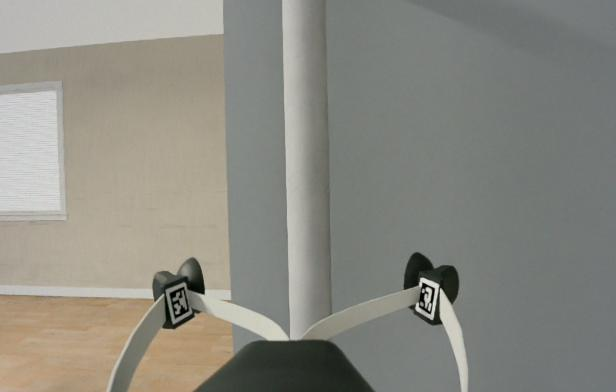

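Scene clock: 421.63 s.
r1.base_odometry: x=-1.334 y=+1.620 heading=+2.968
r1.turned_by_wheels: +0.000
r1.turned_by_imu: +0.000
r1.base_tilt: forward=-1.6 right=+1.3
r1.lidar_m: 1.40 0.27 0.25 - 0.25 0.28 3.83 1.04 1.06 2.69 2.91 1.37
r1.base_status: not commanded
r1.joint_positions: lift_m=+0.350 arm_m=+0.000 wrist_yaw_rad=+3.093 wrist_pitch_rad=+0.002 wrist_roll_rad=+0.000 gripper_m=-0.029
r1.joint_status: not commanded
r1.measured_speeds: all 0
r1.motor_effort: lift_m=+19(19) arm_m=+5(5) wheel_0=-8(9) wheel_1=+6(6) wheel_2=+0(0)
r1.servo_current: wrist_yaw_rad=65(65) wrist_pitch_rad=46(52) wrist_roll_rad=33(65) gripper_m=59(65)
r1.contact_limits: strafe_m 1
r1.hand_pose: x=-0.1130 y=+0.1014 z=+0.5276 quat_wxyz=(+0.024, -0.001, +0.000, +1.000) (m; r1's base frame)
r1.wrist_depth_mm: - 138 - - 368 204 - / 111 139 - - 338 206 - / 115 139 260 - 377 207 - / 136 153 - - 382 207 - / - - - - 384 208 164 / 1921 1983 209 199 283 208 164 / 1366 1229 180 750 172 183 -
r2.base_odometry: x=-2.792 y=-2.325 heading=-0.488
r2.turned_by_wheels: +0.000
r2.turned_by_imu: +0.000
r2.base_tilt: forward=-0.7 right=+0.1
r2.lidar_m: 0.66 1.55 1.44 3.49 1.43 1.07 1.01 1.07 1.03 0.98 1.04 0.80
r2.base_status: done
r2.joint_positions: lift_m=+0.850 arm_m=+0.185 wrist_yaw_rad=+0.000 wrist_pitch_rad=+0.002 wrist_roll_rad=+0.002 gripper_m=+0.120
r2.joint_status: all done
r2.measured_speeds: all 0
r2.motor_effort: lift_m=+20(21) arm_m=+7(12) wheel_0=+4(8) wheel_1=-3(8) wheel_2=+0(1)
r2.servo_current: wrist_yaw_rad=46(59) wrist_pitch_rad=46(46) wrist_roll_rad=52(59) gripper_m=46(59)
r2.contact_limits: arm_m 0.1
r2.hand_pose: x=+0.6441 y=-0.0874 z=+1.0273 quat_wxyz=(+1.000, +0.001, +0.001, +0.000) (m; r2's base frame)
r2.wrist_depth_mm: - - - 270 336 336 334 / - - - 340 340 338 338 / - - - 338 342 342 342 / - - - 342 342 343 342 / - - 345 343 345 343 343 / - - 218 267 345 347 349 / - - - - 347 351 349
wait: 3.00 s; at rest by 0.27 s
pictures: r2_wrist_camera
Images, in order (width x height): r2_wrist_camera 616x392.

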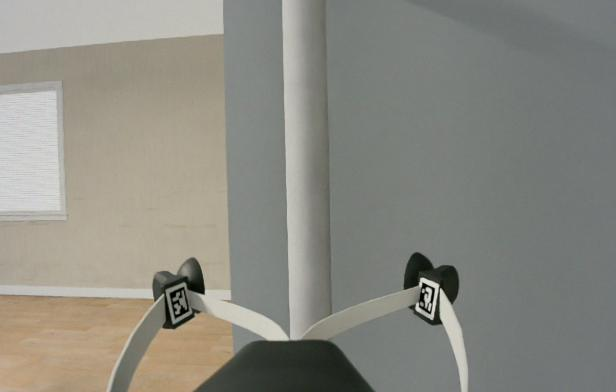

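Call:
move(blocking=false, r2={"joints":{"arm_m":0.252},"contact_limits":{"arm_m":0.1},"pace":"slow"}, cameras=[])

Call:
wait(seconds=2, cameras=["r2_wrist_camera"])

Call:
move(blocking=false, r2={"joints":{"gripper_m":-0.03}}, cameras=[])

Call:
wait(seconds=3, cameras=["r2_wrist_camera","r2_head_camera"])

Scene clock: 430.10 s.
move: r2 moving
r1: as last shown
r1.lidar_m: 1.38 0.27 0.25 - 0.25 0.29 3.84 1.05 1.07 2.66 2.91 1.38
r1.servo_current: wrist_yaw_rad=46(65) wrist_pitch_rad=39(52) wrist_roll_rad=46(59) gripper_m=65(65)
r1.contact_limits: strafe_m 1
r1.wrist_depth_mm: - 138 - - 373 204 - / 111 138 - - 338 204 - / 115 139 262 - 379 206 - / 136 153 - - 379 207 - / - - - - 382 208 163 / 1921 1921 209 199 285 208 163 / 1366 1205 180 750 173 183 -
r2.base_odometry: x=-2.792 y=-2.325 heading=-0.488
r2.turned_by_wheels: +0.000
r2.turned_by_imu: +0.000
r2.base_tilt: forward=-0.7 right=+0.0
r2.lidar_m: 0.68 1.54 1.49 3.50 1.39 1.06 1.01 1.10 1.01 0.97 1.03 0.78
r2.base_status: not commanded
r2.joint_positions: lift_m=+0.850 arm_m=+0.197 wrist_yaw_rad=+0.000 wrist_pitch_rad=+0.002 wrist_roll_rad=+0.002 gripper_m=+0.120
r2.joint_status: arm_m moving
r2.measured_speeds: translate_m=+0.000 strafe_m=+0.000 rotate_rad=+0.000 lift_m=+0.000 arm_m=+0.049 wrist_yaw_rad=+0.000 wrist_pitch_rad=+0.000 wrist_roll_rad=+0.000
r2.motor_effort: lift_m=+20(20) arm_m=+9(11) wheel_0=+4(4) wheel_1=-3(3) wheel_2=+0(0)
r2.servo_current: wrist_yaw_rad=39(59) wrist_pitch_rad=39(46) wrist_roll_rad=46(59) gripper_m=52(59)
r2.contact_limits: arm_m 0.1
r2.hand_pose: x=+0.6568 y=-0.0874 z=+1.0273 quat_wxyz=(+1.000, +0.001, +0.001, +0.000) (m; r2's base frame)
r2.wrist_depth_mm: - - 327 254 325 325 325 / - - - 255 327 325 327 / - - - 262 329 329 329 / - - - 330 330 332 330 / - - 334 332 332 334 332 / - - 201 255 334 336 336 / - - - - 338 336 338
pictures: none
No camera images: "cameras" was empty.

Scene clock: 431.53 s.
earlier move: r2 done
r1.base_odometry: x=-1.334 y=+1.620 heading=+2.968
r1.turned_by_wheels: +0.000
r1.turned_by_imu: +0.000
r1.base_tilt: forward=-1.6 right=+1.3
r1.lidar_m: 1.38 0.26 0.25 - 0.25 0.28 3.82 1.07 1.06 2.68 2.91 1.39
r1.base_status: not commanded
r1.joint_positions: lift_m=+0.350 arm_m=+0.000 wrist_yaw_rad=+3.093 wrist_pitch_rad=+0.002 wrist_roll_rad=+0.000 gripper_m=-0.029
r1.joint_status: not commanded
r1.measured_speeds: all 0
r1.motor_effort: lift_m=+19(19) arm_m=+5(5) wheel_0=-8(10) wheel_1=+6(6) wheel_2=+0(0)
r1.servo_current: wrist_yaw_rad=46(65) wrist_pitch_rad=39(52) wrist_roll_rad=52(72) gripper_m=59(65)
r1.contact_limits: strafe_m 1
r1.hand_pose: x=-0.1130 y=+0.1014 z=+0.5276 quat_wxyz=(+0.024, -0.001, +0.000, +1.000) (m; r1's base frame)
r1.wrist_depth_mm: - 138 - - 370 204 - / 111 139 - - 338 205 - / 115 139 262 - 377 207 - / 136 153 - - 379 207 - / - - - - 384 208 163 / 1921 1921 209 200 285 208 163 / 1366 1205 179 750 173 183 -
r2.base_odometry: x=-2.792 y=-2.325 heading=-0.488
r2.turned_by_wheels: +0.000
r2.turned_by_imu: +0.000
r2.base_tilt: forward=-0.6 right=+0.1
r2.lidar_m: 0.68 1.55 1.49 3.51 1.43 1.05 1.02 1.08 1.02 0.96 1.04 0.80
r2.base_status: not commanded
r2.joint_positions: lift_m=+0.850 arm_m=+0.252 wrist_yaw_rad=+0.000 wrist_pitch_rad=+0.002 wrist_roll_rad=+0.002 gripper_m=+0.120
r2.joint_status: all done
r2.measured_speeds: all 0
r2.motor_effort: lift_m=+20(21) arm_m=+8(11) wheel_0=+4(4) wheel_1=-3(3) wheel_2=+0(0)
r2.servo_current: wrist_yaw_rad=39(59) wrist_pitch_rad=39(46) wrist_roll_rad=59(59) gripper_m=52(59)
r2.contact_limits: arm_m 0.1
r2.hand_pose: x=+0.7111 y=-0.0874 z=+1.0273 quat_wxyz=(+1.000, +0.001, +0.001, +0.000) (m; r2's base frame)
r2.wrist_depth_mm: - - 271 195 271 270 271 / - - 274 195 272 272 272 / - - 274 196 273 274 273 / - - 276 197 274 276 277 / - - 277 200 276 278 277 / - - 278 198 278 278 279 / - - 1863 - 281 279 281
wait: 1.43 of 2 s (r2 has come to rest)
pictures: r2_wrist_camera
Images, in order (width x height): r2_wrist_camera 616x392.

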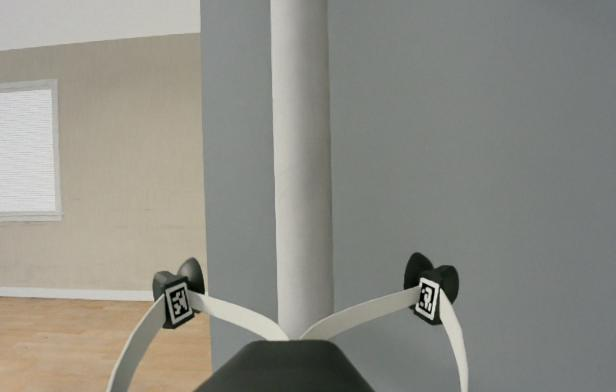

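Scene clock: 432.03 s.
move: r2 moving
r1: as last shown
r1.lidar_m: 1.37 0.26 0.25 - 0.25 0.29 3.84 1.07 1.03 2.69 2.89 1.36
r1.motor_effort: lift_m=+19(19) arm_m=+5(5) wheel_0=-8(9) wheel_1=+5(6) wheel_2=+0(0)
r1.servo_current: wrist_yaw_rad=39(59) wrist_pitch_rad=46(46) wrist_roll_rad=52(59) gripper_m=65(65)
r1.contact_limits: strafe_m 1
r1.wrist_depth_mm: - 138 - - 368 204 - / 111 139 - - 336 206 - / 115 139 260 - 377 207 - / 136 152 - - 382 207 - / - - - - 384 208 163 / 1921 1921 209 200 283 208 164 / 1336 1205 180 741 173 183 -
r2.base_odometry: x=-2.792 y=-2.325 heading=-0.488
r2.turned_by_wheels: +0.000
r2.turned_by_imu: +0.000
r2.base_tilt: forward=-0.6 right=+0.1
r2.lidar_m: 0.69 1.54 1.50 3.54 1.43 1.05 1.03 1.06 1.03 0.97 1.05 0.80
r2.base_status: not commanded
r2.joint_positions: lift_m=+0.850 arm_m=+0.252 wrist_yaw_rad=+0.000 wrist_pitch_rad=+0.002 wrist_roll_rad=+0.002 gripper_m=+0.106
r2.joint_status: gripper_m moving
r2.measured_speeds: all 0
r2.motor_effort: lift_m=+20(20) arm_m=+7(8) wheel_0=+4(4) wheel_1=-3(3) wheel_2=+0(0)
r2.servo_current: wrist_yaw_rad=39(59) wrist_pitch_rad=39(46) wrist_roll_rad=65(65) gripper_m=104(104)
r2.contact_limits: arm_m 0.1
r2.hand_pose: x=+0.7111 y=-0.0874 z=+1.0273 quat_wxyz=(+1.000, +0.001, +0.001, +0.000) (m; r2's base frame)
r2.wrist_depth_mm: - - 270 195 270 272 270 / - - 272 195 274 272 272 / - - 273 197 274 273 273 / - - 277 197 276 276 276 / - - 278 200 277 278 277 / - - 201 198 198 279 281 / - - 1863 - 282 281 281
pictures: none
No camera images: "cameras" was empty.

Scene clock: 433.77 s.
earlier move: r2 done
r1.base_odometry: x=-1.334 y=+1.620 heading=+2.968
r1.turned_by_wheels: +0.000
r1.turned_by_imu: +0.000
r1.base_tilt: forward=-1.6 right=+1.2
r1.lidar_m: 1.39 0.27 0.25 - 0.25 0.30 3.83 1.05 1.07 2.68 2.91 1.36
r1.base_status: not commanded
r1.joint_positions: lift_m=+0.350 arm_m=+0.000 wrist_yaw_rad=+3.093 wrist_pitch_rad=+0.002 wrist_roll_rad=+0.000 gripper_m=-0.029
r1.joint_status: not commanded
r1.measured_speeds: all 0
r1.motor_effort: lift_m=+19(19) arm_m=+4(5) wheel_0=-4(9) wheel_1=+4(6) wheel_2=+0(0)
r1.servo_current: wrist_yaw_rad=46(78) wrist_pitch_rad=39(52) wrist_roll_rad=46(65) gripper_m=65(65)
r1.contact_limits: strafe_m 1
r1.hand_pose: x=-0.1130 y=+0.1014 z=+0.5276 quat_wxyz=(+0.024, -0.001, +0.000, +1.000) (m; r1's base frame)
r1.wrist_depth_mm: - 138 - - 384 229 - / 111 139 - - 389 216 163 / 115 139 262 - 353 218 164 / 136 153 - - 397 219 166 / - - - - 399 220 165 / 1921 1921 208 200 297 220 166 / 1397 1205 179 741 176 195 -
r2.base_odometry: x=-2.792 y=-2.326 heading=-0.488
r2.turned_by_wheels: +0.000
r2.turned_by_imu: +0.000
r2.base_tilt: forward=-0.7 right=+0.1
r2.lidar_m: 0.68 1.53 1.47 3.51 1.42 1.07 1.02 1.09 0.99 0.97 1.04 0.77
r2.base_status: not commanded
r2.joint_positions: lift_m=+0.850 arm_m=+0.252 wrist_yaw_rad=+0.000 wrist_pitch_rad=+0.002 wrist_roll_rad=+0.002 gripper_m=-0.028
r2.joint_status: all done
r2.measured_speeds: all 0
r2.motor_effort: lift_m=+20(21) arm_m=-3(8) wheel_0=+1(4) wheel_1=-2(3) wheel_2=+0(0)
r2.servo_current: wrist_yaw_rad=46(65) wrist_pitch_rad=39(46) wrist_roll_rad=46(65) gripper_m=156(351)
r2.contact_limits: arm_m 0.1
r2.hand_pose: x=+0.7113 y=-0.0874 z=+1.0273 quat_wxyz=(+1.000, +0.001, +0.001, +0.000) (m; r2's base frame)
r2.wrist_depth_mm: - - 259 183 260 260 262 / - - 262 183 262 263 263 / - - 263 185 263 264 265 / - - 264 186 264 265 266 / - - 265 187 266 267 268 / - - 183 187 178 268 270 / - - 267 - 271 270 271
wait: 1.73 of 3 s (r2 has come to rest)
pictures: r2_head_camera, r2_wrist_camera
Images, in order (width x height): r2_head_camera 420x560, r2_wrist_camera 616x392.

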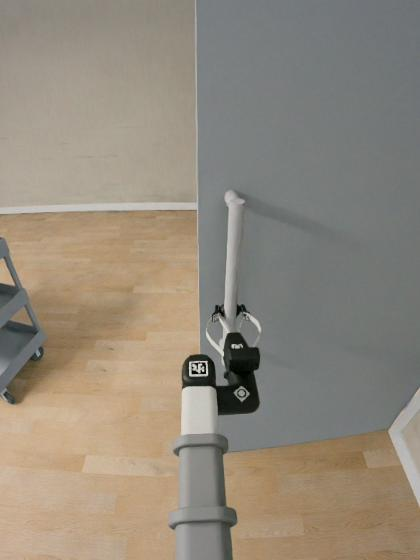

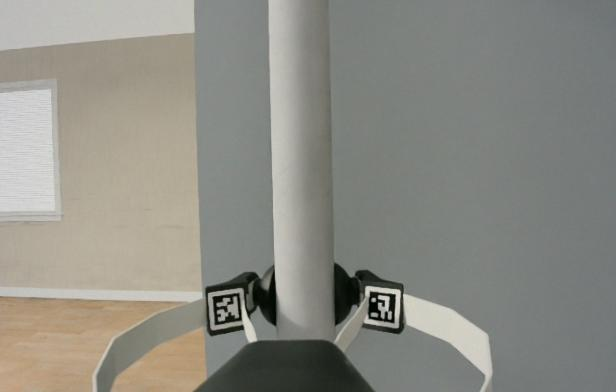

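Call:
move(blocking=false, r1={"base":{"translate_m":0.75}}, r2={"joints":{"arm_m":0.24},"contact_limits":{"arm_m":0.5}}, cameras=[])

Call:
wait(seconds=5, cameras=["r1_head_left_camera","r1_head_right_camera","r2_head_camera","r2_wrist_camera"])

Scene clock: 451.27 s.
move: r1 moving; r2 moving
r1.base_odometry: x=-1.365 y=+1.626 heading=+2.969
r1.turned_by_wheels: +0.000
r1.turned_by_imu: +0.000
r1.base_tilt: forward=-1.6 right=+1.2
r1.lidar_m: 1.35 0.28 0.25 - 0.25 0.29 3.87 1.06 1.10 2.68 2.89 1.35
r1.base_status: translate_m moving
r1.joint_positions: lift_m=+0.350 arm_m=+0.000 wrist_yaw_rad=+3.093 wrist_pitch_rad=+0.002 wrist_roll_rad=+0.000 gripper_m=-0.029
r1.joint_status: not commanded
r1.measured_speeds: translate_m=+0.121 strafe_m=+0.000 rotate_rad=+0.002 lift_m=+0.000 arm_m=+0.000 wrist_yaw_rad=+0.000 wrist_pitch_rad=+0.000 wrist_roll_rad=+0.000
r1.motor_effort: lift_m=+19(19) arm_m=+4(5) wheel_0=+5(9) wheel_1=+5(7) wheel_2=-8(8)
r1.servo_current: wrist_yaw_rad=46(59) wrist_pitch_rad=46(52) wrist_roll_rad=59(59) gripper_m=59(72)
r1.hand_pose: x=-0.1130 y=+0.1014 z=+0.5276 quat_wxyz=(+0.024, -0.001, +0.000, +1.000) (m; r1's base frame)
r1.wrist_depth_mm: 136 138 - - 399 229 173 / 110 138 - - 402 230 174 / 117 139 249 - 373 246 175 / 136 151 - - 377 234 175 / - - - - 415 234 176 / 1983 1921 209 200 314 233 176 / 1366 1229 180 759 173 206 176
r2.base_odometry: x=-2.792 y=-2.326 heading=-0.488
r2.turned_by_wheels: +0.000
r2.turned_by_imu: +0.000
r2.base_tilt: forward=-0.7 right=+0.1
r2.lidar_m: 0.68 1.53 1.50 3.49 1.40 1.07 1.02 1.07 1.01 0.97 1.02 0.78
r2.base_status: not commanded
r2.joint_positions: lift_m=+0.850 arm_m=+0.240 wrist_yaw_rad=+0.000 wrist_pitch_rad=+0.002 wrist_roll_rad=+0.002 gripper_m=-0.028
r2.joint_status: arm_m moving
r2.measured_speeds: all 0
r2.motor_effort: lift_m=+20(20) arm_m=-7(15) wheel_0=-2(2) wheel_1=-3(3) wheel_2=+1(2)
r2.servo_current: wrist_yaw_rad=46(52) wrist_pitch_rad=39(46) wrist_roll_rad=39(52) gripper_m=137(156)
r2.contact_limits: arm_m 0.5
r2.hand_pose: x=+0.6995 y=-0.0874 z=+1.0273 quat_wxyz=(+1.000, +0.001, +0.001, +0.000) (m; r2's base frame)
r2.wrist_depth_mm: - - 258 182 262 263 265 / - - 259 183 263 265 265 / - - 262 185 265 266 267 / - - 263 187 265 268 270 / - - 265 189 267 270 272 / - - 183 189 179 271 272 / - - 267 - 271 271 273
pictures: none
No camera images: "cameras" was empty.

Scene clock: 451.40 s.
earlier move: r1 moving; r2 done
r1.base_odometry: x=-1.384 y=+1.629 heading=+2.968
r1.turned_by_wheels: +0.000
r1.turned_by_imu: +0.000
r1.base_tilt: forward=-1.6 right=+1.3
r1.lidar_m: 1.34 0.27 0.25 - 0.25 0.31 3.93 1.07 1.14 2.71 2.92 1.31
r1.base_status: translate_m moving
r1.joint_positions: lift_m=+0.350 arm_m=+0.000 wrist_yaw_rad=+3.093 wrist_pitch_rad=+0.002 wrist_roll_rad=+0.000 gripper_m=-0.029
r1.joint_status: not commanded
r1.measured_speeds: translate_m=+0.156 strafe_m=-0.001 rotate_rad=-0.001 lift_m=+0.000 arm_m=+0.000 wrist_yaw_rad=+0.000 wrist_pitch_rad=+0.000 wrist_roll_rad=+0.000
r1.motor_effort: lift_m=+19(19) arm_m=+5(5) wheel_0=+6(9) wheel_1=+5(7) wheel_2=-9(9)
r1.servo_current: wrist_yaw_rad=39(59) wrist_pitch_rad=39(52) wrist_roll_rad=46(59) gripper_m=65(72)
r1.hand_pose: x=-0.1130 y=+0.1014 z=+0.5276 quat_wxyz=(+0.024, -0.001, +0.000, +1.000) (m; r1's base frame)
r1.wrist_depth_mm: 136 138 - - 402 229 174 / 110 138 - - 407 231 175 / 117 139 250 - 373 233 176 / 137 151 - - 379 234 177 / - - - - 418 235 177 / 1921 1863 209 200 314 235 177 / 1366 1229 179 759 173 207 177
r2.base_odometry: x=-2.792 y=-2.326 heading=-0.488
r2.turned_by_wheels: +0.000
r2.turned_by_imu: +0.000
r2.base_tilt: forward=-0.7 right=+0.0
r2.lidar_m: 0.66 1.54 1.49 3.54 1.44 1.06 1.02 1.08 1.01 0.97 1.06 0.76
r2.base_status: not commanded
r2.joint_positions: lift_m=+0.850 arm_m=+0.240 wrist_yaw_rad=+0.000 wrist_pitch_rad=+0.002 wrist_roll_rad=+0.002 gripper_m=-0.028
r2.joint_status: all done
r2.measured_speeds: all 0
r2.motor_effort: lift_m=+20(20) arm_m=-7(15) wheel_0=-2(2) wheel_1=-3(3) wheel_2=+2(2)
r2.servo_current: wrist_yaw_rad=52(52) wrist_pitch_rad=39(46) wrist_roll_rad=46(52) gripper_m=130(156)
r2.contact_limits: arm_m 0.5
r2.hand_pose: x=+0.6995 y=-0.0874 z=+1.0273 quat_wxyz=(+1.000, +0.001, +0.001, +0.000) (m; r2's base frame)
r2.wrist_depth_mm: - - 258 183 260 263 265 / - - 259 183 262 266 266 / - - 262 184 265 267 267 / - - 264 186 266 267 268 / - - 264 189 267 271 272 / - - 184 187 179 271 273 / - - 267 - 270 273 276
wait: 0.13 of 5 s (r2 has come to rest)
pictures: r1_head_left_camera, r1_head_right_camera, r2_head_camera, r2_wrist_camera
Images, in order (width x height): r1_head_left_camera 420x672, r1_head_right_camera 420x672, r2_head_camera 420x560, r2_wrist_camera 616x392.

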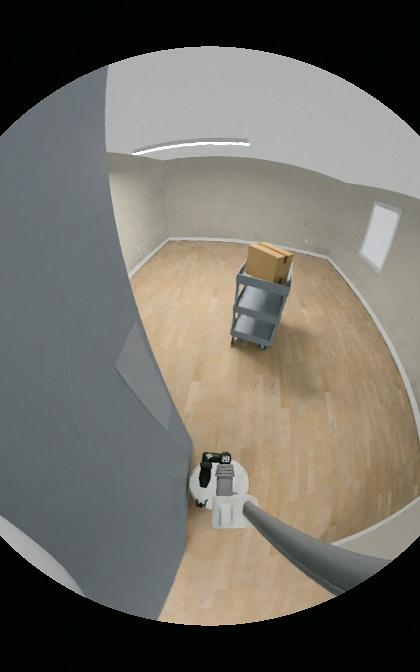

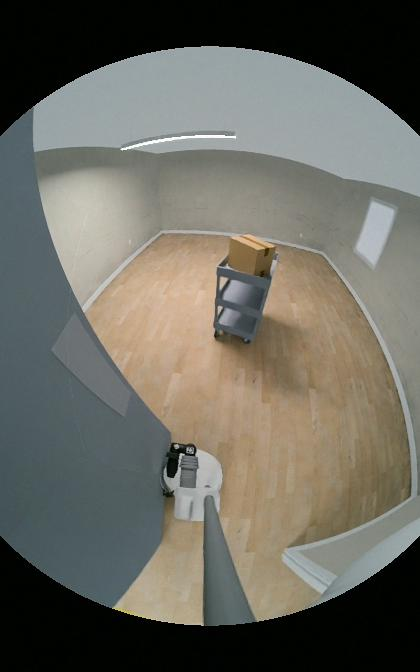

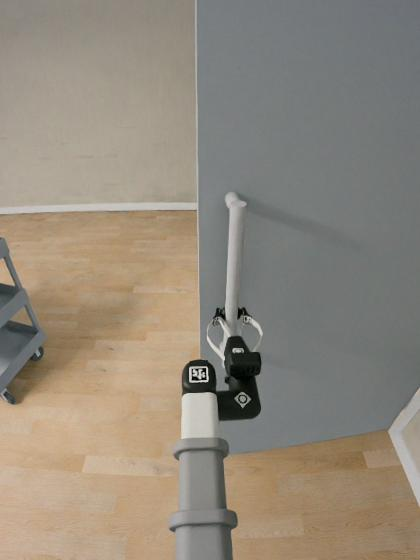

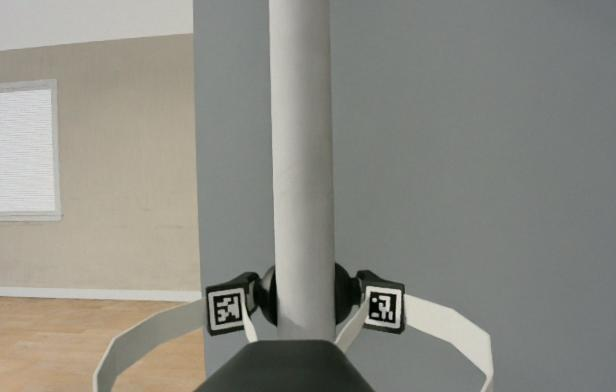

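Call:
wait(seconds=3, cameras=["r1_head_camera","r1_head_left_camera","r1_head_right_camera"])

Scene clock: 470.70 s.
earlier move: r1 done
r1.base_odometry: x=-2.073 y=+1.749 heading=+2.968
r1.turned_by_wheels: +0.000
r1.turned_by_imu: +0.000
r1.base_tilt: forward=-1.6 right=+1.3
r1.lidar_m: 0.68 2.54 2.00 0.83 0.55 0.42 0.86 1.67 2.29 2.78 2.97 0.65
r1.base_status: done
r1.joint_positions: lift_m=+0.350 arm_m=+0.000 wrist_yaw_rad=+3.093 wrist_pitch_rad=+0.002 wrist_roll_rad=+0.000 gripper_m=-0.029
r1.joint_status: not commanded
r1.measured_speeds: all 0
r1.motor_effort: lift_m=+19(19) arm_m=+5(5) wheel_0=+2(10) wheel_1=+1(7) wheel_2=+1(10)
r1.servo_current: wrist_yaw_rad=65(72) wrist_pitch_rad=46(52) wrist_roll_rad=65(72) gripper_m=59(72)
r1.hand_pose: x=-0.1130 y=+0.1014 z=+0.5276 quat_wxyz=(+0.024, -0.001, +0.000, +1.000) (m; r1's base frame)
r1.wrist_depth_mm: - 138 - - 500 - - / 111 139 - - 496 - - / 115 139 262 - 500 - - / 136 153 - - 496 - - / 1537 - - - 500 - - / 1576 1863 208 200 178 - - / 1366 1205 180 180 157 1336 1308
r2.base_odometry: x=-2.792 y=-2.326 heading=-0.488
r2.turned_by_wheels: +0.000
r2.turned_by_imu: +0.001
r2.base_tilt: forward=-0.6 right=+0.1
r2.lidar_m: 0.67 0.82 1.51 3.53 1.44 1.07 1.01 1.10 1.02 0.96 1.04 0.75
r2.base_status: not commanded
r2.joint_positions: lift_m=+0.850 arm_m=+0.240 wrist_yaw_rad=+0.000 wrist_pitch_rad=+0.002 wrist_roll_rad=+0.002 gripper_m=-0.028
r2.joint_status: all done
r2.measured_speeds: all 0
r2.motor_effort: lift_m=+20(21) arm_m=-8(15) wheel_0=-2(2) wheel_1=-3(3) wheel_2=+1(2)
r2.servo_current: wrist_yaw_rad=52(59) wrist_pitch_rad=39(46) wrist_roll_rad=39(65) gripper_m=130(156)
r2.contact_limits: arm_m 0.5
r2.hand_pose: x=+0.6995 y=-0.0874 z=+1.0273 quat_wxyz=(+1.000, +0.001, +0.001, +0.000) (m; r2's base frame)
r2.wrist_depth_mm: - - 258 183 262 263 264 / - - 260 183 263 265 265 / - - 262 184 264 266 267 / - - 263 186 267 268 270 / - - 265 188 267 270 270 / - 603 184 187 178 271 273 / - 597 267 - 272 271 274
wait: 0.00 of 3 s (r1 has come to rest)
pictures: r1_head_camera, r1_head_left_camera, r1_head_right_camera
Images, in order (width x height): r1_head_camera 420x560, r1_head_left_camera 420x672, r1_head_right_camera 420x672.

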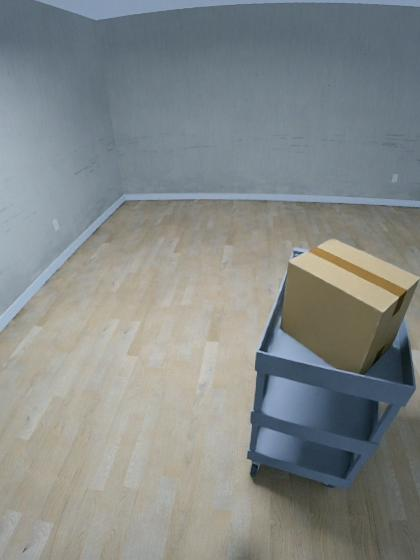

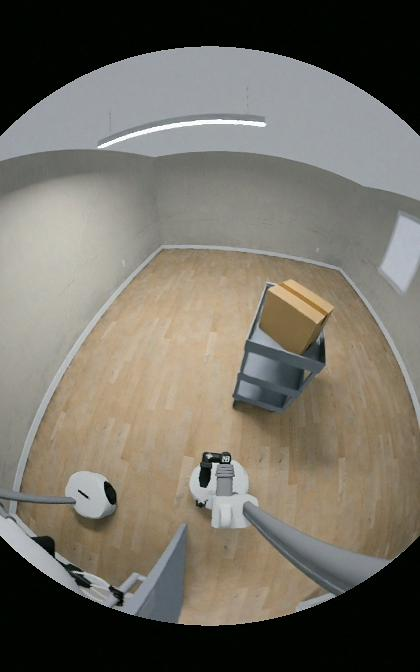

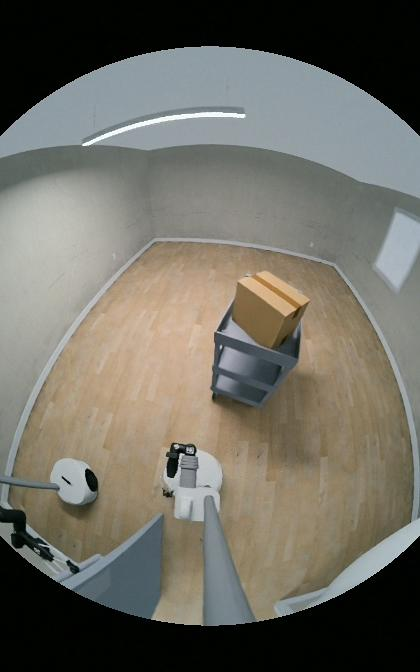

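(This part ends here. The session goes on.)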